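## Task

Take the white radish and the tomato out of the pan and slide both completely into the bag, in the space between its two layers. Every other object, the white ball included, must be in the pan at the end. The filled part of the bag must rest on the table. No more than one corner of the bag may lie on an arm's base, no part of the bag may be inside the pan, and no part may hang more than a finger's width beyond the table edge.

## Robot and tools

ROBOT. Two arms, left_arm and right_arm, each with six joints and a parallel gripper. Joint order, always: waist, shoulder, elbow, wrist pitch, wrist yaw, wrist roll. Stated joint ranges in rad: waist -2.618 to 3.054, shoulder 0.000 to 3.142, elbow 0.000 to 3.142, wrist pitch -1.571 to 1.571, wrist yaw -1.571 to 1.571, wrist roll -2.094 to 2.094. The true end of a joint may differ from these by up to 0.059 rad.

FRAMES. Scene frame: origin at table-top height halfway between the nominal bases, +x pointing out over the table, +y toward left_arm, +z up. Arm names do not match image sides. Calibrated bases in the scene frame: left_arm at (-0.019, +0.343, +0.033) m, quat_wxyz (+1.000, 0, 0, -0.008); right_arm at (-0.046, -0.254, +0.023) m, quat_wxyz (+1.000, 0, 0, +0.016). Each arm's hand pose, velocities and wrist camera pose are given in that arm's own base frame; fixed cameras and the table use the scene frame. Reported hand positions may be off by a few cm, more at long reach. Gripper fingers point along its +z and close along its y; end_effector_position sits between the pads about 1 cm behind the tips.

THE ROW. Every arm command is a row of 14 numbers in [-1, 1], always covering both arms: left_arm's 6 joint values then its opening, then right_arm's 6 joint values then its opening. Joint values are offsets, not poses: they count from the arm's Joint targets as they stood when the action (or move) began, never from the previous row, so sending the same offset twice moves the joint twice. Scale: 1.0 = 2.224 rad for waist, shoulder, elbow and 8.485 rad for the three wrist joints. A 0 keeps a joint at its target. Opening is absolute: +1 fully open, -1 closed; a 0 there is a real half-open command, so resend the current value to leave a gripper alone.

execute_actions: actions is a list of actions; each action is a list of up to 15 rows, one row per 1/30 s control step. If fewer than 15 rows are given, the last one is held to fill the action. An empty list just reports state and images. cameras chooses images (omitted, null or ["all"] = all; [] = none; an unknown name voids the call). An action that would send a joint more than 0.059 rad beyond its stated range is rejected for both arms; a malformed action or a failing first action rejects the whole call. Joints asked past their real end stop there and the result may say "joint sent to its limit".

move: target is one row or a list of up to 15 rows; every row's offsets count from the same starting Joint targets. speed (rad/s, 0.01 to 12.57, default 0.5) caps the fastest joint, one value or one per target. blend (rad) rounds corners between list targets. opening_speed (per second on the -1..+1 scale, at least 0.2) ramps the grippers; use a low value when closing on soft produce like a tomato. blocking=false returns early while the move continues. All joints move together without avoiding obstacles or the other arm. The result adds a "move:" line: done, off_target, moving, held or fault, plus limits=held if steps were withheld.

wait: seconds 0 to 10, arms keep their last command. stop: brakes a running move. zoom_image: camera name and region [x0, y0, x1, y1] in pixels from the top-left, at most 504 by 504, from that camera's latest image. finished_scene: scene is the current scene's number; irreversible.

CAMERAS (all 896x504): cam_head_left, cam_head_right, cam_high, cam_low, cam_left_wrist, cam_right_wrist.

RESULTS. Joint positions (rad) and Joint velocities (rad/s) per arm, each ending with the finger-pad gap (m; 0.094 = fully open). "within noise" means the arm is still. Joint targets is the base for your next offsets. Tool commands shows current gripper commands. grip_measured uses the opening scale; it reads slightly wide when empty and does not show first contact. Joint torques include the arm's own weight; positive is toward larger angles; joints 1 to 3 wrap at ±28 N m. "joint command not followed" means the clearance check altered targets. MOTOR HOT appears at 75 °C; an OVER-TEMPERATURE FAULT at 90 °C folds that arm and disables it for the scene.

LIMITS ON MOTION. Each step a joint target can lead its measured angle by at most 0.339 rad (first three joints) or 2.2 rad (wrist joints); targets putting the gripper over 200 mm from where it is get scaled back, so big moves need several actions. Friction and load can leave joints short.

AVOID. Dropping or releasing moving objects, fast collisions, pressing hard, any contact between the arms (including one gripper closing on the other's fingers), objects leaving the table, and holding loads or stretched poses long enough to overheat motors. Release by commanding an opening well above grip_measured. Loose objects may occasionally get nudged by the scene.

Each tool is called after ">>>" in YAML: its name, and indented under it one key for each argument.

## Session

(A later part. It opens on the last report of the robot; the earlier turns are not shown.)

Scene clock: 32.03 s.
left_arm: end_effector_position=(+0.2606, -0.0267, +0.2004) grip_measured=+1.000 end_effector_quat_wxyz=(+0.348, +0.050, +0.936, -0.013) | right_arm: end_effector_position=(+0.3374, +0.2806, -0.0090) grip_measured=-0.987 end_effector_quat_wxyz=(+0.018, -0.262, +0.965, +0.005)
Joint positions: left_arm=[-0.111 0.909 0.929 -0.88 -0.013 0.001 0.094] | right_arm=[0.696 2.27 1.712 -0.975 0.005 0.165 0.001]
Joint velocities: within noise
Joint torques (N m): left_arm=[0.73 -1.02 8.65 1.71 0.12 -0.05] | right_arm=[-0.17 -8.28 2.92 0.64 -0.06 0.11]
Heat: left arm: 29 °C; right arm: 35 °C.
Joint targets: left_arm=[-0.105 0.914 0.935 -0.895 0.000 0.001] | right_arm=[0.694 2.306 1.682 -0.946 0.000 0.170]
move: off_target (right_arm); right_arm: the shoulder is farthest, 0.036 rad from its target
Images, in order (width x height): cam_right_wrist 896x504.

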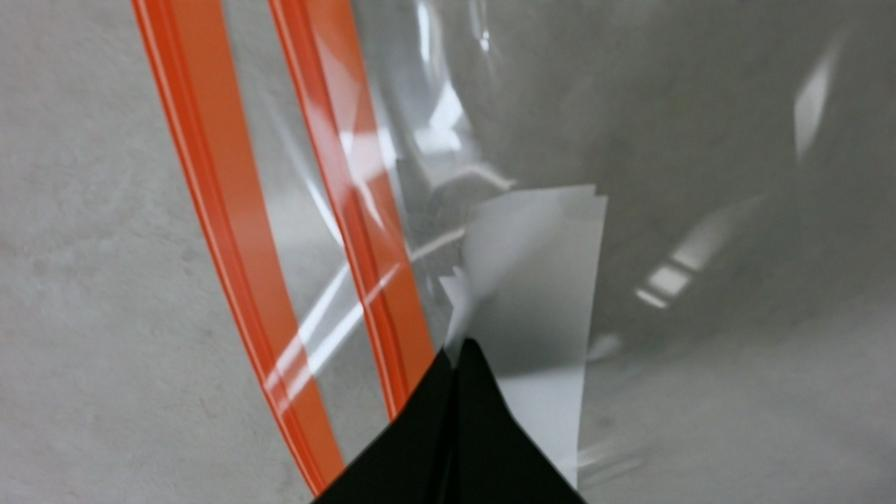

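>>> move:
  target: [0,0,0,0,0,0,1,0,-0.0454,0.1142,-0.0342,0,0,-1]
  speed: 0.15
  cameras: ["cam_right_wrist","cam_head_left","cam_high"]

Scene clock: 34.83 s.
left_arm: end_effector_position=(+0.2606, -0.0267, +0.2004) grip_measured=+1.000 end_effector_quat_wxyz=(+0.348, +0.050, +0.936, -0.013) | right_arm: end_effector_position=(+0.3350, +0.2787, +0.0421) grip_measured=-0.987 end_effector_quat_wxyz=(-0.005, -0.262, +0.965, -0.005)
Joint positions: left_arm=[-0.111 0.909 0.929 -0.88 -0.013 0.001 0.094] | right_arm=[0.696 2.263 1.909 -1.23 0.005 0.165 0.001]
Joint velocities: within noise
Joint torques (N m): left_arm=[0.69 -0.99 8.61 1.7 0.13 -0.05] | right_arm=[-0.17 -16.61 8.47 0.17 -0.06 0.11]
Heat: left arm: 29 °C; right arm: 37 °C.
Joint targets: left_arm=[-0.105 0.914 0.935 -0.895 0.000 0.001] | right_arm=[0.694 2.205 1.936 -1.237 0.000 0.170]
move: off_target (right_arm); right_arm: the shoulder is farthest, 0.058 rad from its target
Images, in order (width x height): cam_head_left 896x504, cam_high 896x504, cam_right_wrist 896x504.

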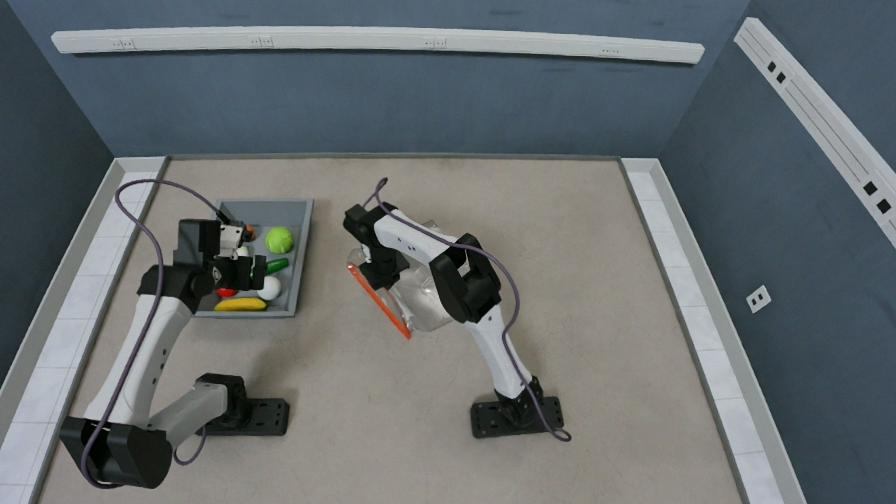

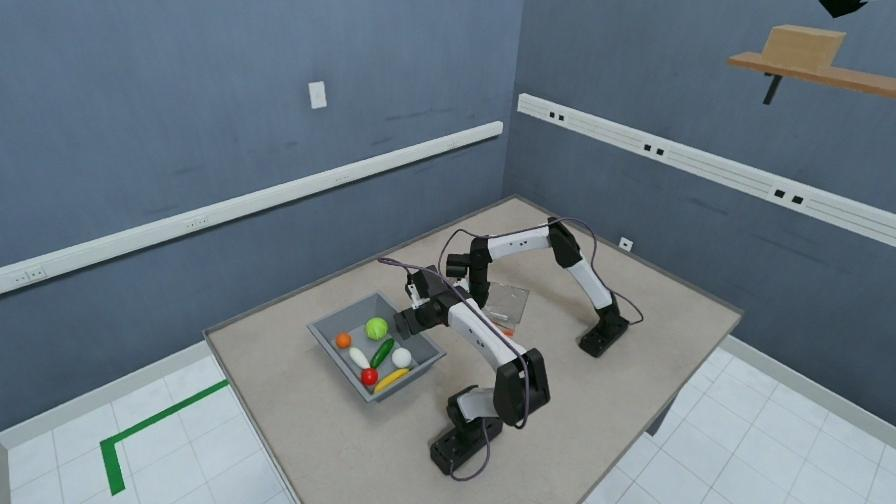

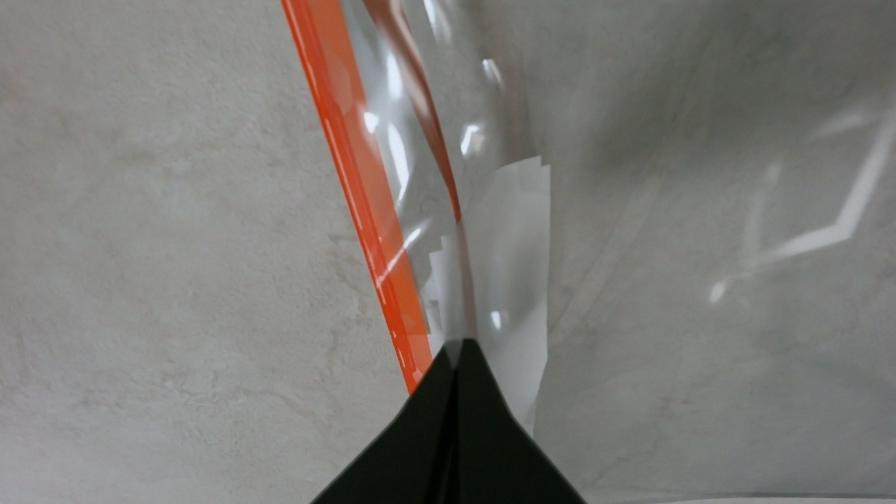

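>>> move:
  target: [-0.2,0,0,0,0,0,1,0,-0.0022,0.0805,-0.023,0,0,-1]
  speed: 0.2

Scene clock: 37.90 s.
left_arm: end_effector_position=(+0.2253, -0.1337, +0.2004) grip_measured=+1.000 end_effector_quat_wxyz=(+0.337, +0.250, +0.903, -0.088) | right_arm: end_effector_position=(+0.3328, +0.2768, +0.0883) grip_measured=-0.987 end_effector_quat_wxyz=(-0.011, -0.262, +0.965, -0.008)
Joint positions: left_arm=[-0.544 0.909 0.929 -0.88 -0.013 0.001 0.094] | right_arm=[0.696 2.26 2.087 -1.425 0.005 0.165 0.001]
Joint velocities: within noise
Joint torques (N m): left_arm=[-0.23 -0.98 8.61 1.7 0.11 -0.05] | right_arm=[-0.17 -16.77 8.57 0.2 -0.07 0.11]
Heat: left arm: 29 °C; right arm: 39 °C.
Joint targets: left_arm=[-0.550 0.914 0.935 -0.895 0.000 0.001] | right_arm=[0.694 2.200 2.115 -1.432 0.000 0.170]
move: off_target (right_arm); right_arm: the shoulder is farthest, 0.060 rad from its target

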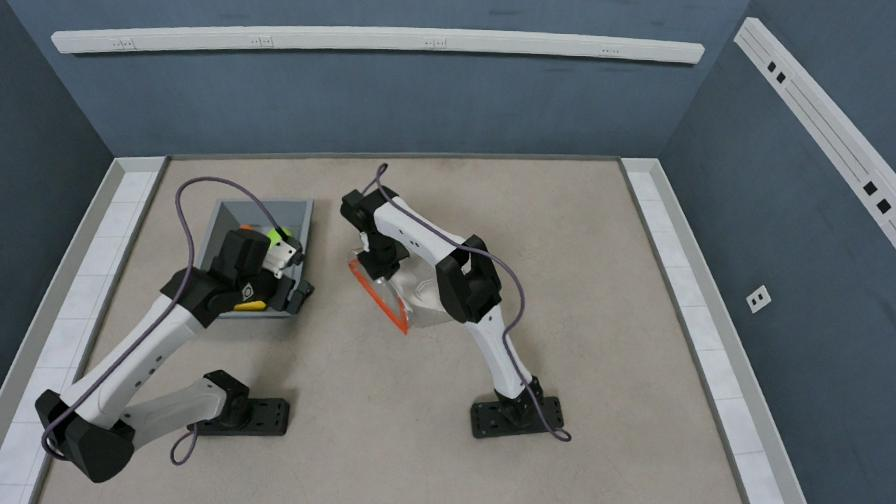

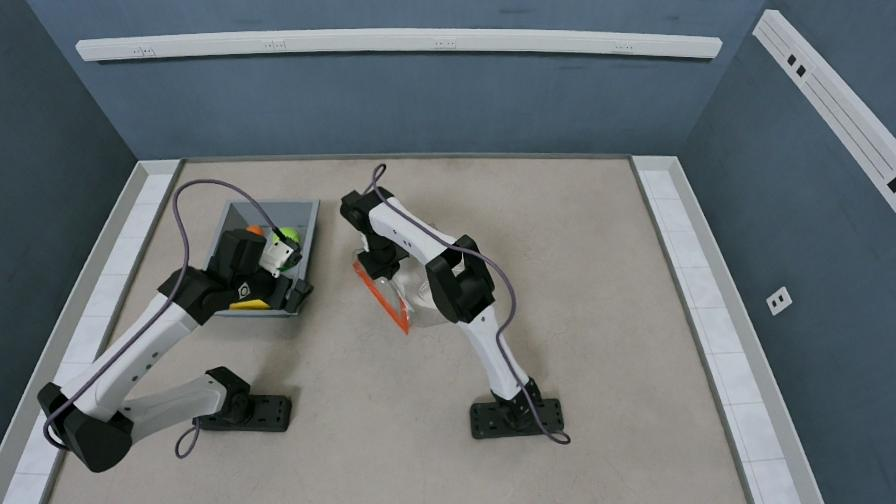

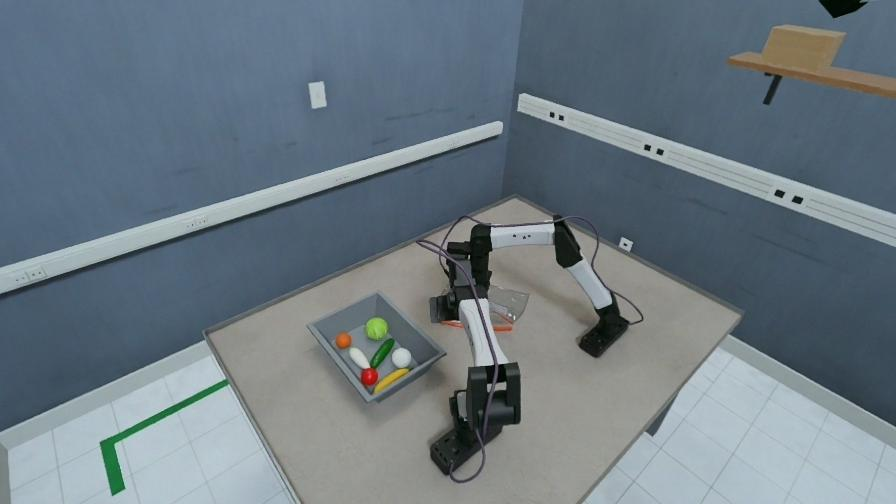

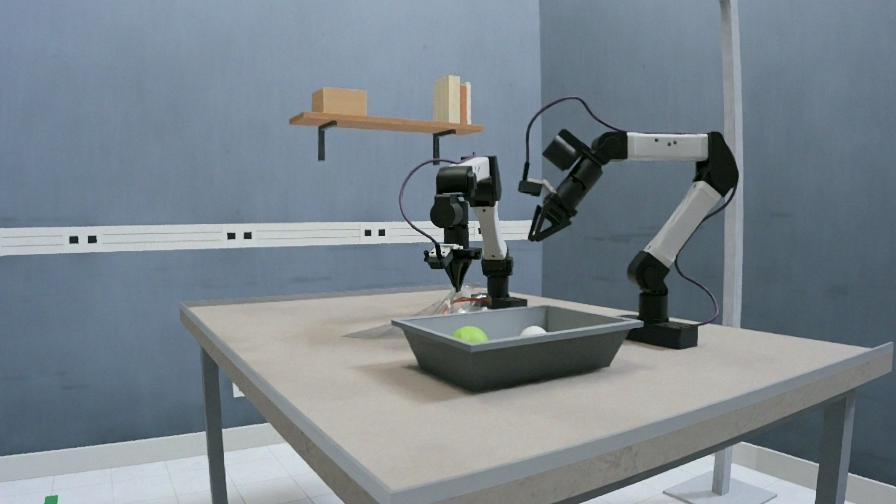

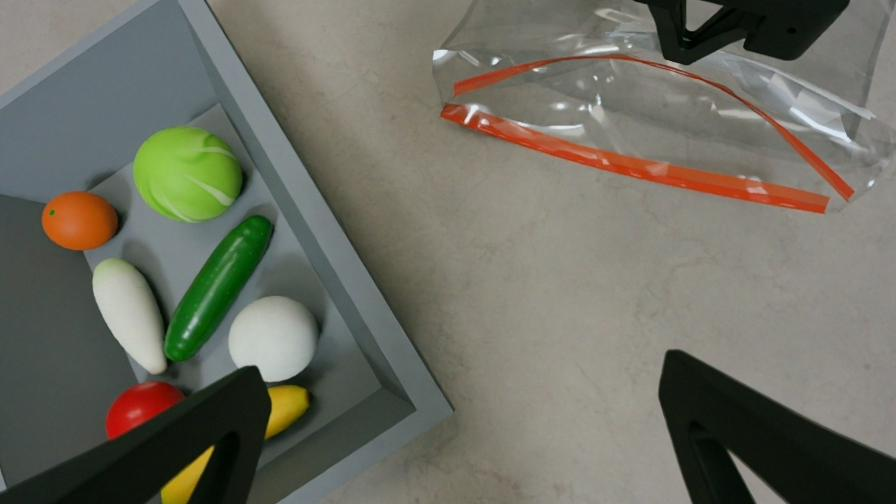

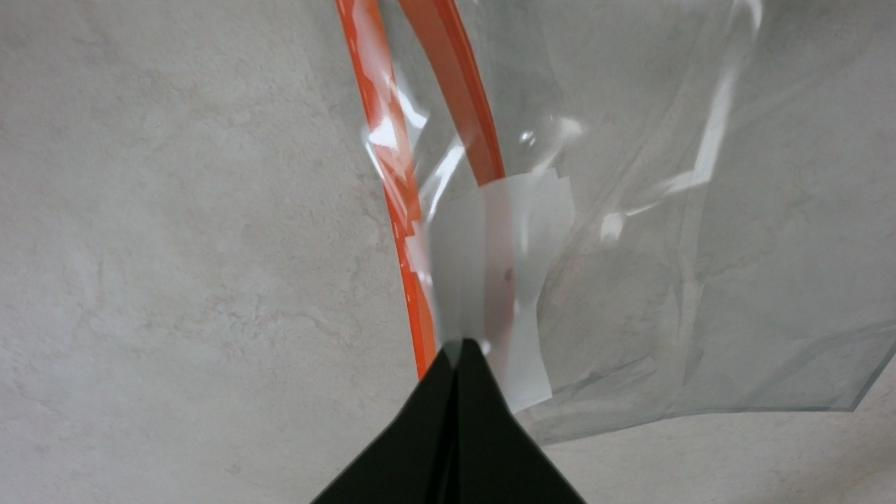

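>>> move:
  target:
    - [0,0,0,0,0,0,1,0,-0.1612,-0.2639,0.069,0,0,-1]
    - [0,0,0,0,0,0,1,0,-0.2725,-0.4631,0.1342,0,0,-1]
  speed: 0.3
  blend: 0.1

Scene clock: 44.53 s.
left_arm: end_effector_position=(+0.2253, -0.1337, +0.2004) grip_measured=+1.000 end_effector_quat_wxyz=(+0.337, +0.250, +0.903, -0.088) | right_arm: end_effector_position=(+0.3364, +0.2798, +0.1139) grip_measured=-0.987 end_effector_quat_wxyz=(+0.316, -0.245, +0.905, +0.143)
Joint positions: left_arm=[-0.544 0.909 0.929 -0.88 -0.013 0.001 0.094] | right_arm=[0.696 1.636 1.089 -0.315 0.005 0.165 0.001]
Joint velocities: within noise
Joint torques (N m): left_arm=[-0.25 -1.01 8.59 1.71 0.12 -0.05] | right_arm=[-0.16 -11.03 6.52 1.65 -0.07 0.09]
Heat: left arm: 30 °C; right arm: 42 °C.
Joint targets: left_arm=[-0.550 0.914 0.935 -0.895 0.000 0.001] | right_arm=[0.694 1.594 1.085 -0.293 0.000 0.170]
move: off_target (right_arm); right_arm: the shoulder is farthest, 0.042 rad from its target

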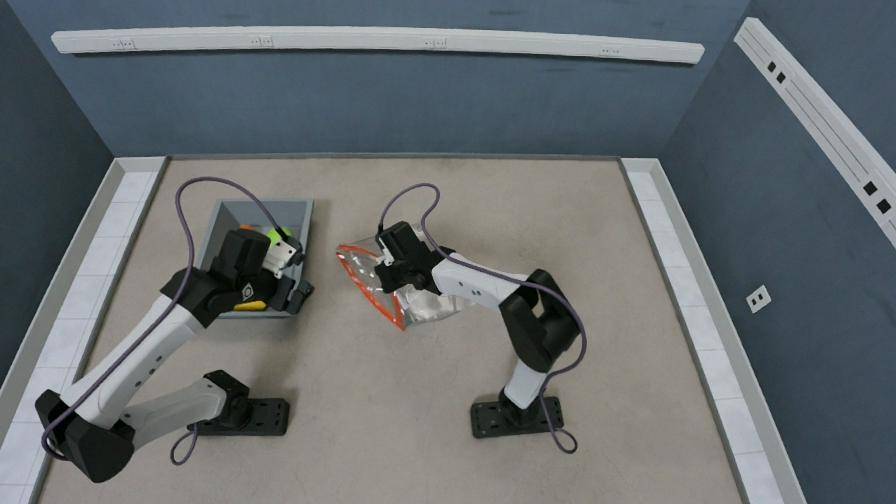

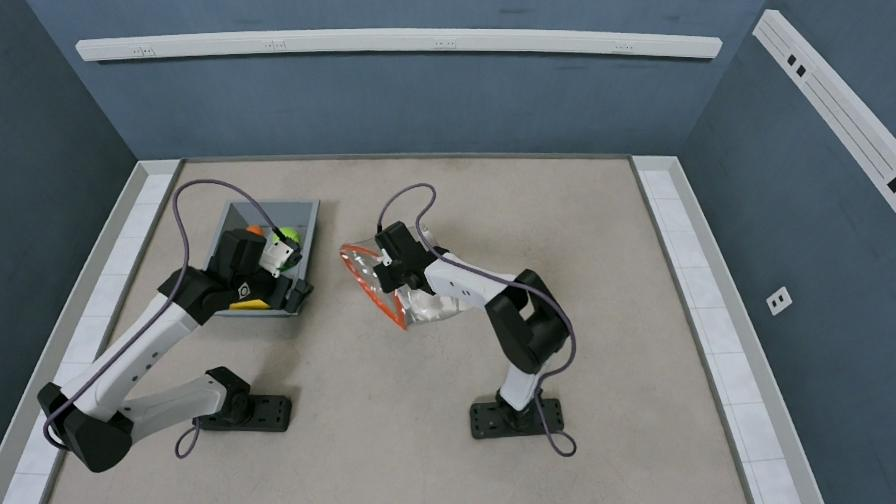

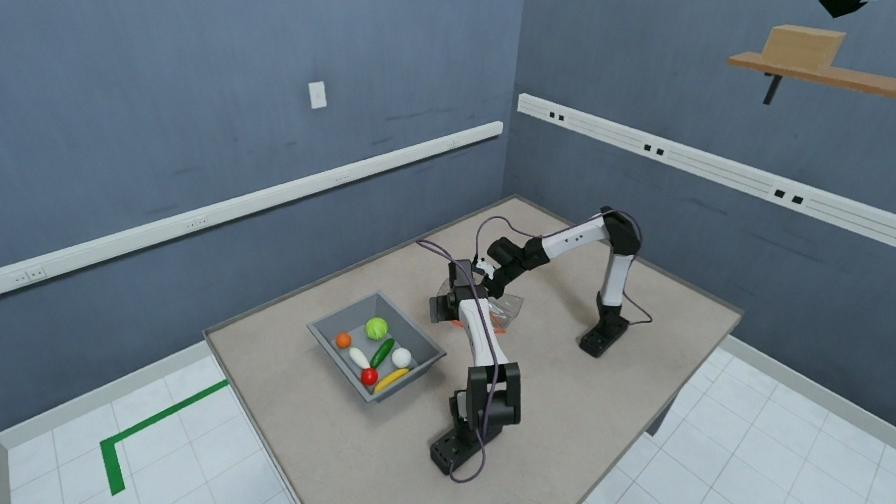

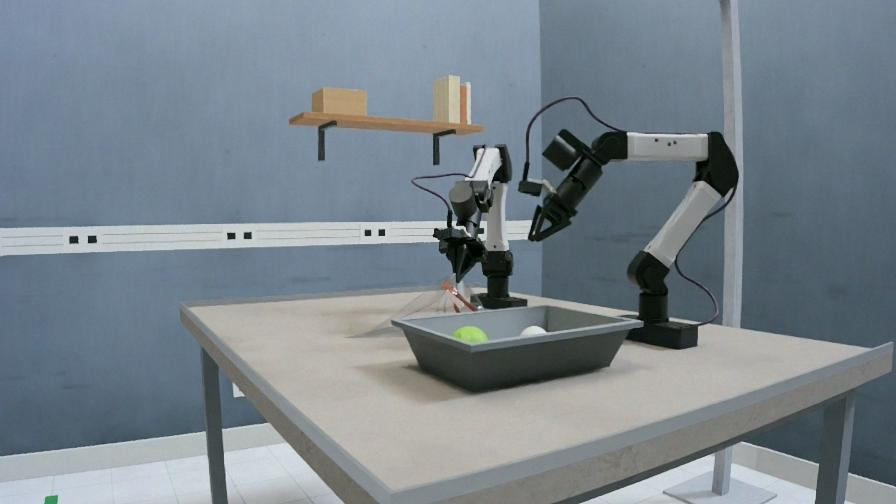

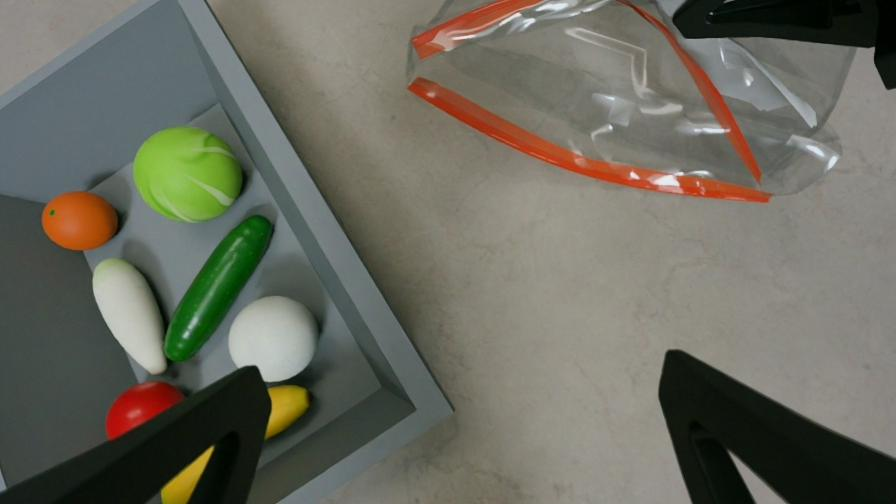

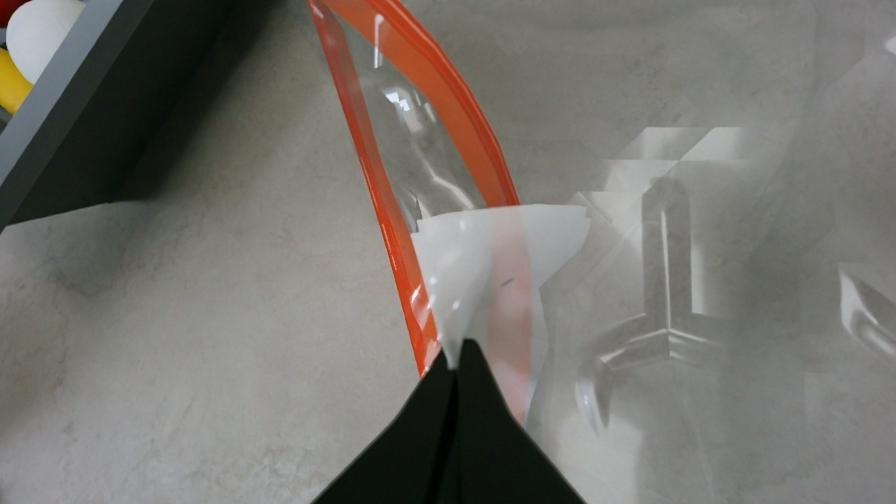

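>>> move:
  target:
    - [0.25,0.1,0.05,0.01,0,0,0.28,0,0,0,0,0,0,-1]
    - [0.3067,0.3508,0.1373,0.0253,0,0,0.28,0,0,0,0,0,0,-1]
  speed: 0.7
  blend: 0.1
  cameras: ["cam_left_wrist","cam_right_wrist","cam_high"]

Scene clock: 48.10 s.
left_arm: end_effector_position=(+0.3920, +0.0520, +0.0941) grip_measured=+0.282 end_effector_quat_wxyz=(+0.206, -0.063, +0.976, +0.017) | right_arm: end_effector_position=(+0.3365, +0.2799, +0.1140) grip_measured=-0.987 end_effector_quat_wxyz=(+0.316, -0.245, +0.905, +0.143)
Joint positions: left_arm=[0.128 1.686 1.219 -0.688 -0.008 0.001 0.06] | right_arm=[0.696 1.636 1.089 -0.314 0.005 0.165 0.001]
Joint velocities: within noise
Joint torques (N m): left_arm=[0.5 -7.06 9.78 1.42 0.08 -0.05] | right_arm=[-0.18 -11.06 6.52 1.63 -0.07 0.09]
Heat: left arm: 30 °C; right arm: 43 °C.
Joint targets: left_arm=[0.132 1.694 1.241 -0.680 0.000 0.001] | right_arm=[0.694 1.594 1.085 -0.293 0.000 0.170]
move: off_target (right_arm); right_arm: the shoulder is farthest, 0.042 rad from its target
Images, in order (width x height): cam_high 896x504, cam_left_wrist 896x504, cam_right_wrist 896x504.

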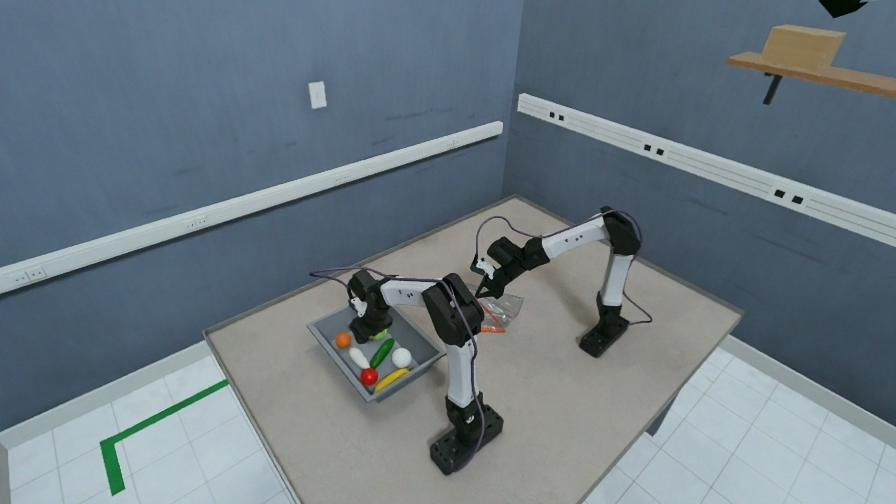

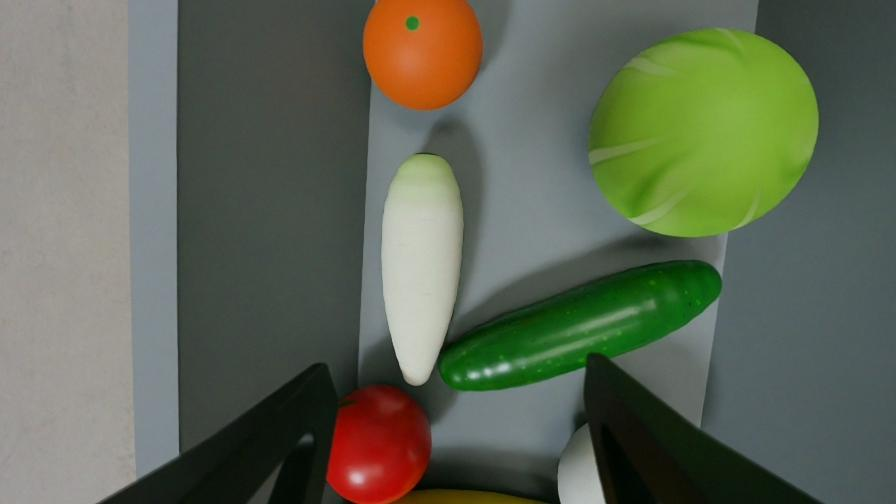

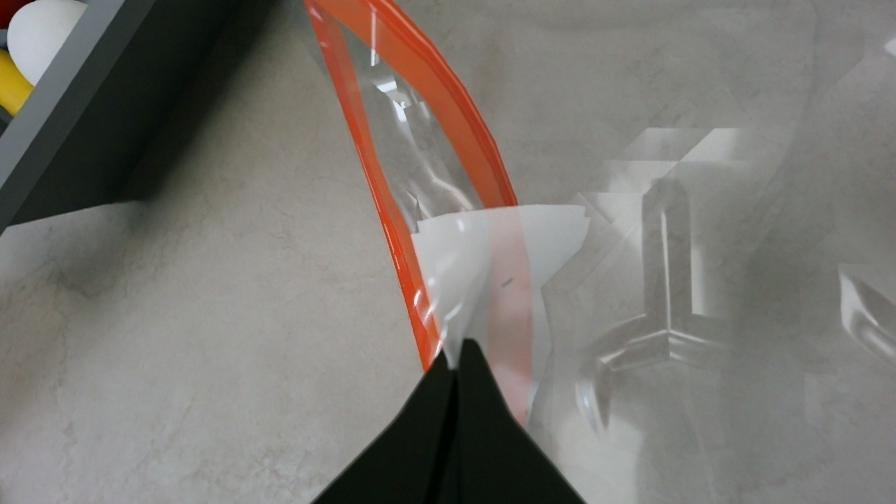

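>>> move:
  target: [0.0162,0.0515,-0.0323,0.0218,0,0,-0.04,0,0,0,0,0,0,-1]
  speed: 0.4
  cameras: ["cam_left_wrist"]

Scene clock: 49.90 s.
left_arm: end_effector_position=(+0.4142, +0.0697, +0.0559) grip_measured=-0.038 end_effector_quat_wxyz=(+0.221, -0.080, +0.972, +0.022) | right_arm: end_effector_position=(+0.3365, +0.2799, +0.1140) grip_measured=-0.987 end_effector_quat_wxyz=(+0.316, -0.245, +0.905, +0.143)
Joint positions: left_arm=[0.163 1.796 1.177 -0.503 -0.008 0.001 0.045] | right_arm=[0.696 1.636 1.089 -0.314 0.005 0.165 0.001]
Joint velocities: within noise
Joint torques (N m): left_arm=[0.59 -7.56 6.56 1.47 0.08 -0.04] | right_arm=[-0.18 -11.04 6.5 1.63 -0.07 0.09]
Heat: left arm: 30 °C; right arm: 43 °C.
Joint targets: left_arm=[0.169 1.809 1.169 -0.495 0.000 0.001] | right_arm=[0.694 1.594 1.085 -0.293 0.000 0.170]
move: off_target (right_arm); right_arm: the shoulder is farthest, 0.042 rad from its target
Images, in order (width x height): cam_left_wrist 896x504.

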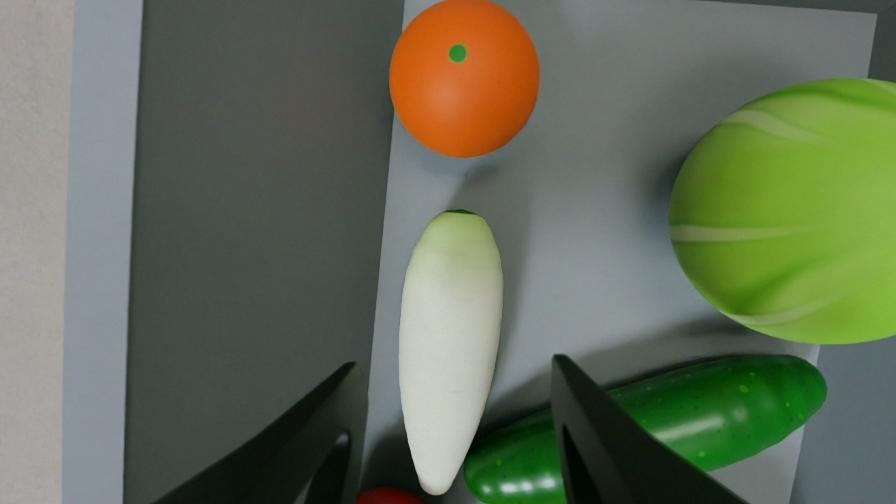

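>>> move:
  target: [0,0.05,-0.0645,0.0301,0,0,-0.04,0,0,0,0,0,0,-1]
  speed: 0.25
  cameras: ["cam_left_wrist"]

Scene clock: 52.10 s.
left_arm: end_effector_position=(+0.4122, +0.0694, -0.0066) grip_measured=-0.038 end_effector_quat_wxyz=(+0.224, -0.080, +0.971, +0.022) | right_arm: end_effector_position=(+0.3365, +0.2799, +0.1140) grip_measured=-0.987 end_effector_quat_wxyz=(+0.316, -0.245, +0.905, +0.143)
Joint positions: left_arm=[0.163 1.904 1.034 -0.247 -0.008 0.001 0.045] | right_arm=[0.696 1.636 1.089 -0.314 0.005 0.165 0.001]
Joint velocities: within noise
Joint torques (N m): left_arm=[0.61 -7.54 5.72 1.52 0.08 -0.05] | right_arm=[-0.18 -11.04 6.53 1.63 -0.07 0.09]
Heat: left arm: 30 °C; right arm: 43 °C.
Joint targets: left_arm=[0.169 1.920 1.025 -0.239 0.000 0.001] | right_arm=[0.694 1.594 1.085 -0.293 0.000 0.170]
move: off_target (right_arm); right_arm: the shoulder is farthest, 0.042 rad from its target
Images, in order (width x height): cam_left_wrist 896x504.

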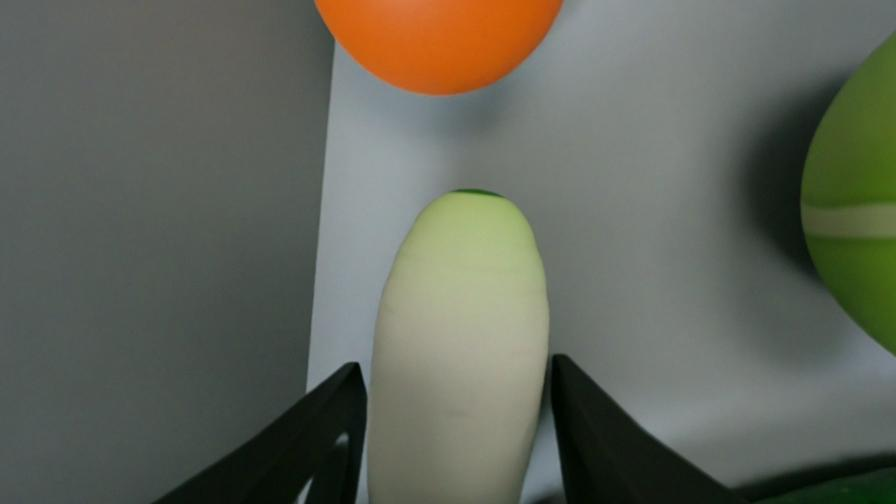

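>>> move:
  target: [0,0,0,0,0,0,-0.5,0,0,0,0,0,0,-1]
  opening_speed: 0.4
  cameras: ["cam_left_wrist"]

>>> move:
  target: [0,-0.075,0.0645,-0.0301,0,0,-0.5,0,0,0,0,0,0,-1]
  speed: 0.25
  cameras: ["cam_left_wrist"]

Scene clock: 53.70 s.
left_arm: end_effector_position=(+0.4123, +0.0694, -0.0065) grip_measured=-0.350 end_effector_quat_wxyz=(+0.224, -0.080, +0.971, +0.022) | right_arm: end_effector_position=(+0.3365, +0.2799, +0.1140) grip_measured=-0.987 end_effector_quat_wxyz=(+0.316, -0.245, +0.905, +0.143)
Joint positions: left_arm=[0.163 1.904 1.034 -0.247 -0.008 0.001 0.031] | right_arm=[0.696 1.636 1.089 -0.314 0.005 0.165 0.001]
Joint velocities: within noise
Joint torques (N m): left_arm=[0.59 -7.57 5.68 1.5 0.08 -0.04] | right_arm=[-0.17 -11.06 6.53 1.63 -0.07 0.09]
Heat: left arm: 30 °C; right arm: 43 °C.
Joint targets: left_arm=[0.169 1.920 1.025 -0.240 0.000 0.001] | right_arm=[0.694 1.594 1.085 -0.293 0.000 0.170]
move: off_target (right_arm); right_arm: the shoulder is farthest, 0.042 rad from its target
Images, in order (width x height): cam_left_wrist 896x504.

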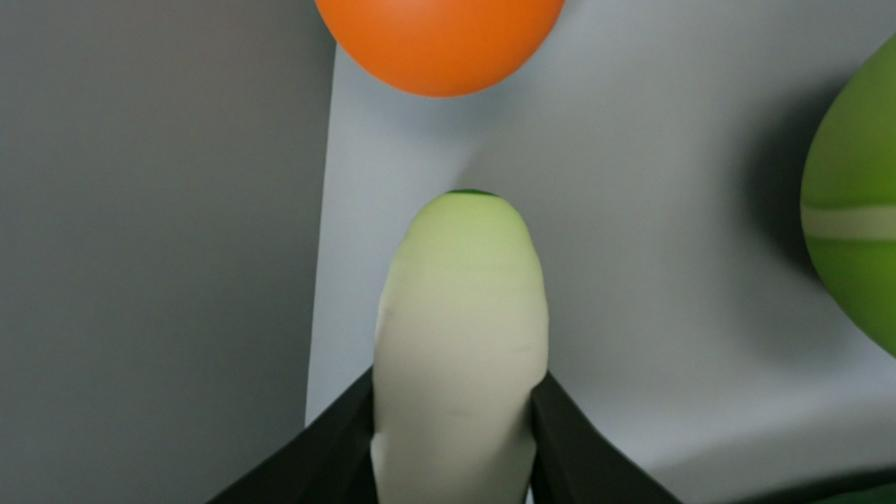

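Scene clock: 55.43 s.
left_arm: end_effector_position=(+0.4116, +0.0693, +0.0569) grip_measured=-0.352 end_effector_quat_wxyz=(+0.228, -0.080, +0.970, +0.023) | right_arm: end_effector_position=(+0.3365, +0.2799, +0.1140) grip_measured=-0.987 end_effector_quat_wxyz=(+0.316, -0.245, +0.905, +0.143)
Joint positions: left_arm=[0.163 1.776 1.15 -0.481 -0.008 0.001 0.03] | right_arm=[0.696 1.636 1.089 -0.314 0.005 0.165 0.001]
Joint velocities: within noise
Joint torques (N m): left_arm=[0.61 -10.13 9.28 1.25 0.08 -0.05] | right_arm=[-0.14 -11.04 6.53 1.63 -0.07 0.09]
Heat: left arm: 30 °C; right arm: 43 °C.
Joint targets: left_arm=[0.169 1.753 1.169 -0.495 0.000 0.001] | right_arm=[0.694 1.594 1.085 -0.293 0.000 0.170]
move: off_target (right_arm); right_arm: the shoulder is farthest, 0.042 rad from its target
Images, in order (width x height): cam_left_wrist 896x504.

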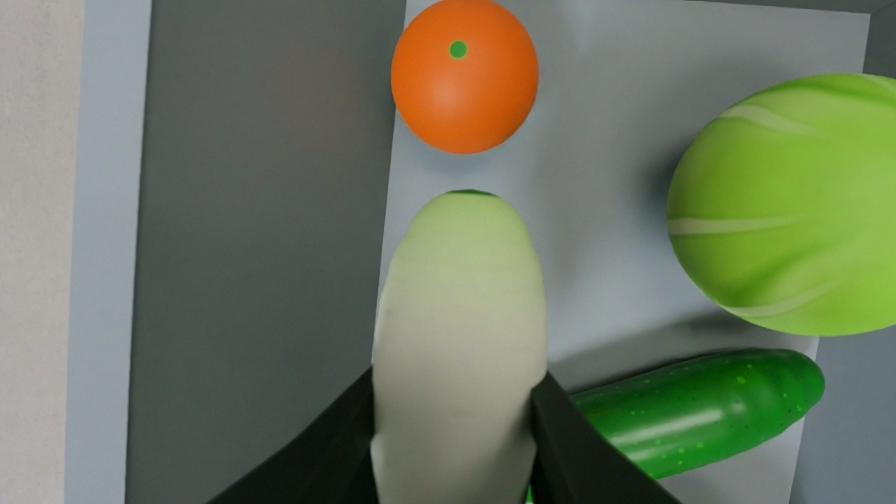

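>>> move:
  target:
    - [0,-0.2,-0.03,-0.02,0,0,-0.5,0,0,0,0,0,0,-1]
    - [-0.2558,-0.2788,-0.0917,-0.035,0,0,-0.5,0,0,0,0,0,0,-1]
    - [-0.3417,-0.2,-0.15,0.01,0,0,-0.5,0,0,0,0,0,0,-1]
  speed: 0.5
  blend: [0.1,0.1,0]
  cameras: ["cam_left_wrist","cam_head_left","cam_right_wrist","cam_high"]

Scene clock: 61.23 s.
left_arm: end_effector_position=(+0.2953, -0.1949, +0.1258) grip_measured=-0.353 end_effector_quat_wxyz=(+0.328, +0.271, +0.900, -0.095) | right_arm: end_effector_position=(+0.3365, +0.2799, +0.1140) grip_measured=-0.987 end_effector_quat_wxyz=(+0.316, -0.245, +0.905, +0.143)
Joint positions: left_arm=[-0.587 1.3 0.845 -0.419 -0.007 0.001 0.03] | right_arm=[0.696 1.636 1.089 -0.314 0.005 0.165 0.001]
Joint velocities: within noise
Joint torques (N m): left_arm=[-0.17 -3.97 7.13 1.93 0.08 -0.05] | right_arm=[-0.17 -11.04 6.52 1.63 -0.07 0.1]
Heat: left arm: 31 °C; right arm: 44 °C.
Joint targets: left_arm=[-0.591 1.308 0.835 -0.410 0.000 0.001] | right_arm=[0.694 1.594 1.085 -0.294 0.000 0.170]
move: off_target (right_arm); right_arm: the shoulder is farthest, 0.042 rad from its target
Images, in order (width x height): cam_head_left 896x504, cam_high 896x504, cam_left_wrist 896x504, cam_right_wrist 896x504.

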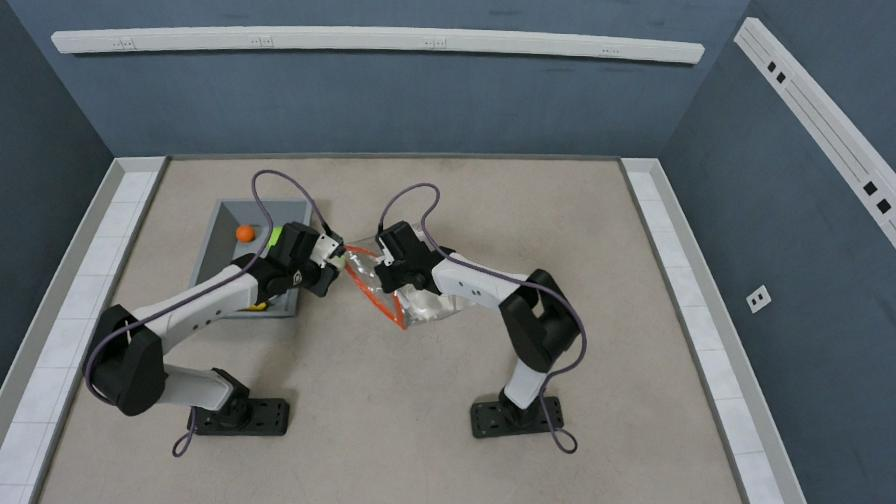

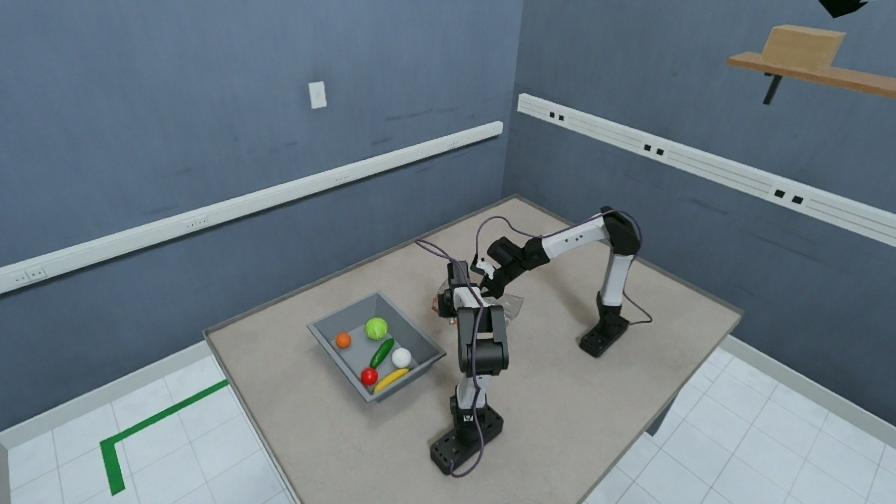

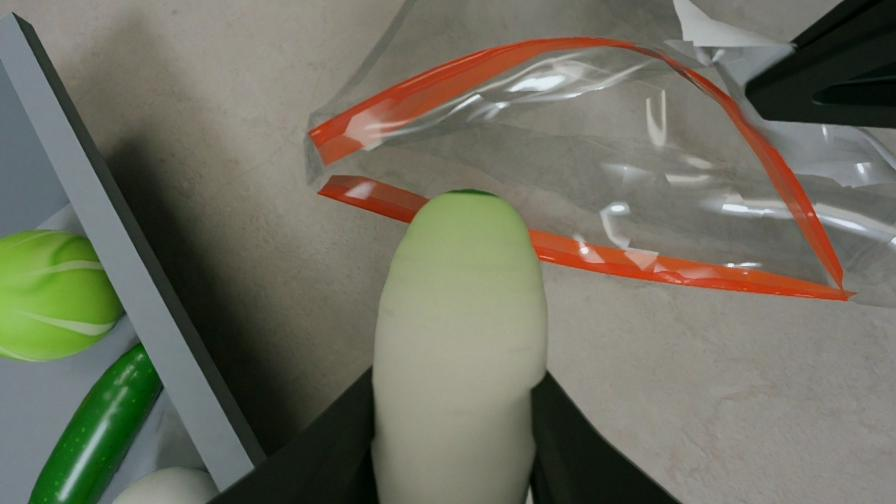

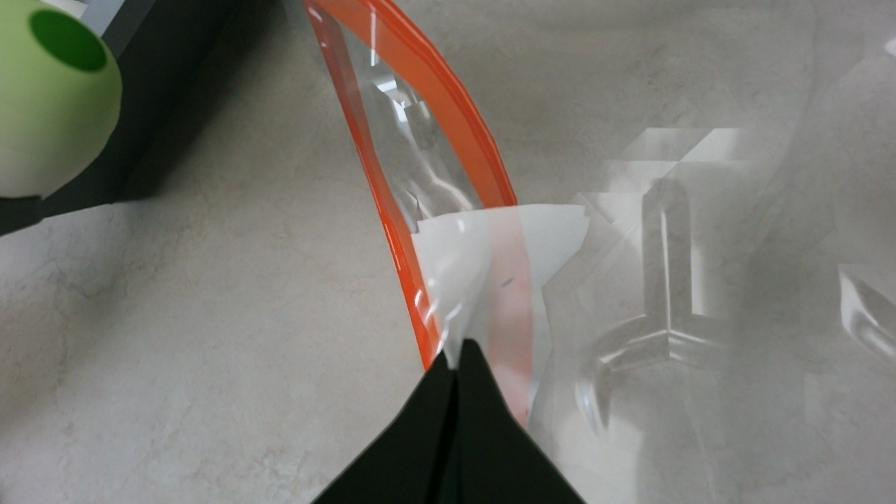

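>>> move:
  target: [-0.013,0.1617,-0.0674,0.051,0,0,-0.5,0,0,0,0,0,0,-1]
  speed: 0.3
  cameras: ["cam_left_wrist","cam_head_left","cam_right_wrist","cam_high"]

Scene clock: 64.40 s.
left_arm: end_effector_position=(+0.3073, -0.2149, +0.0100) grip_measured=-0.353 end_effector_quat_wxyz=(+0.293, +0.287, +0.908, -0.089) | right_arm: end_effector_position=(+0.3365, +0.2799, +0.1140) grip_measured=-0.987 end_effector_quat_wxyz=(+0.316, -0.245, +0.905, +0.143)
Joint positions: left_arm=[-0.614 1.656 0.694 0.014 -0.007 0.001 0.03] | right_arm=[0.696 1.636 1.089 -0.314 0.005 0.165 0.001]
Joint velocities: within noise
Joint torques (N m): left_arm=[-0.35 -5.61 5.67 1.82 0.08 -0.05] | right_arm=[-0.14 -11.03 6.54 1.63 -0.07 0.09]
Heat: left arm: 31 °C; right arm: 44 °C.
Joint targets: left_arm=[-0.620 1.668 0.685 0.023 0.000 0.001] | right_arm=[0.694 1.594 1.085 -0.294 0.000 0.170]
move: off_target (right_arm); right_arm: the shoulder is farthest, 0.042 rad from its target
Images, in order (width x height): cam_head_left 896x504, cam_high 896x504, cam_left_wrist 896x504, cam_right_wrist 896x504.

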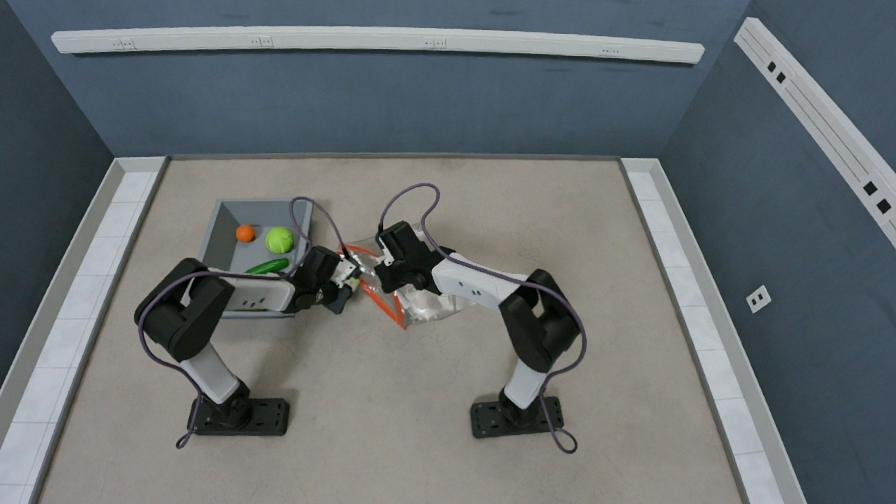

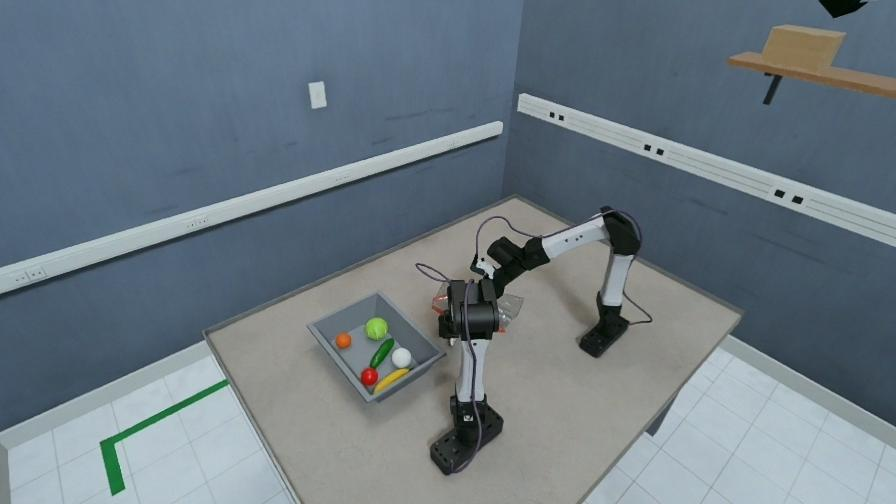

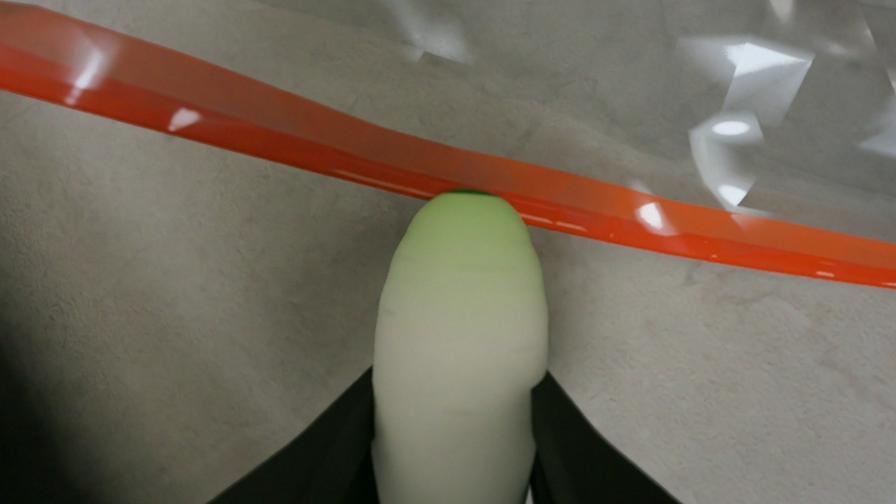

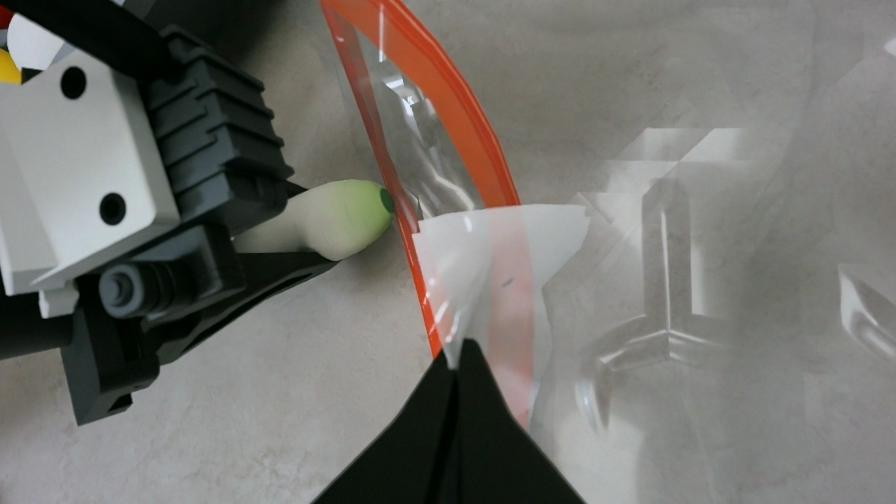

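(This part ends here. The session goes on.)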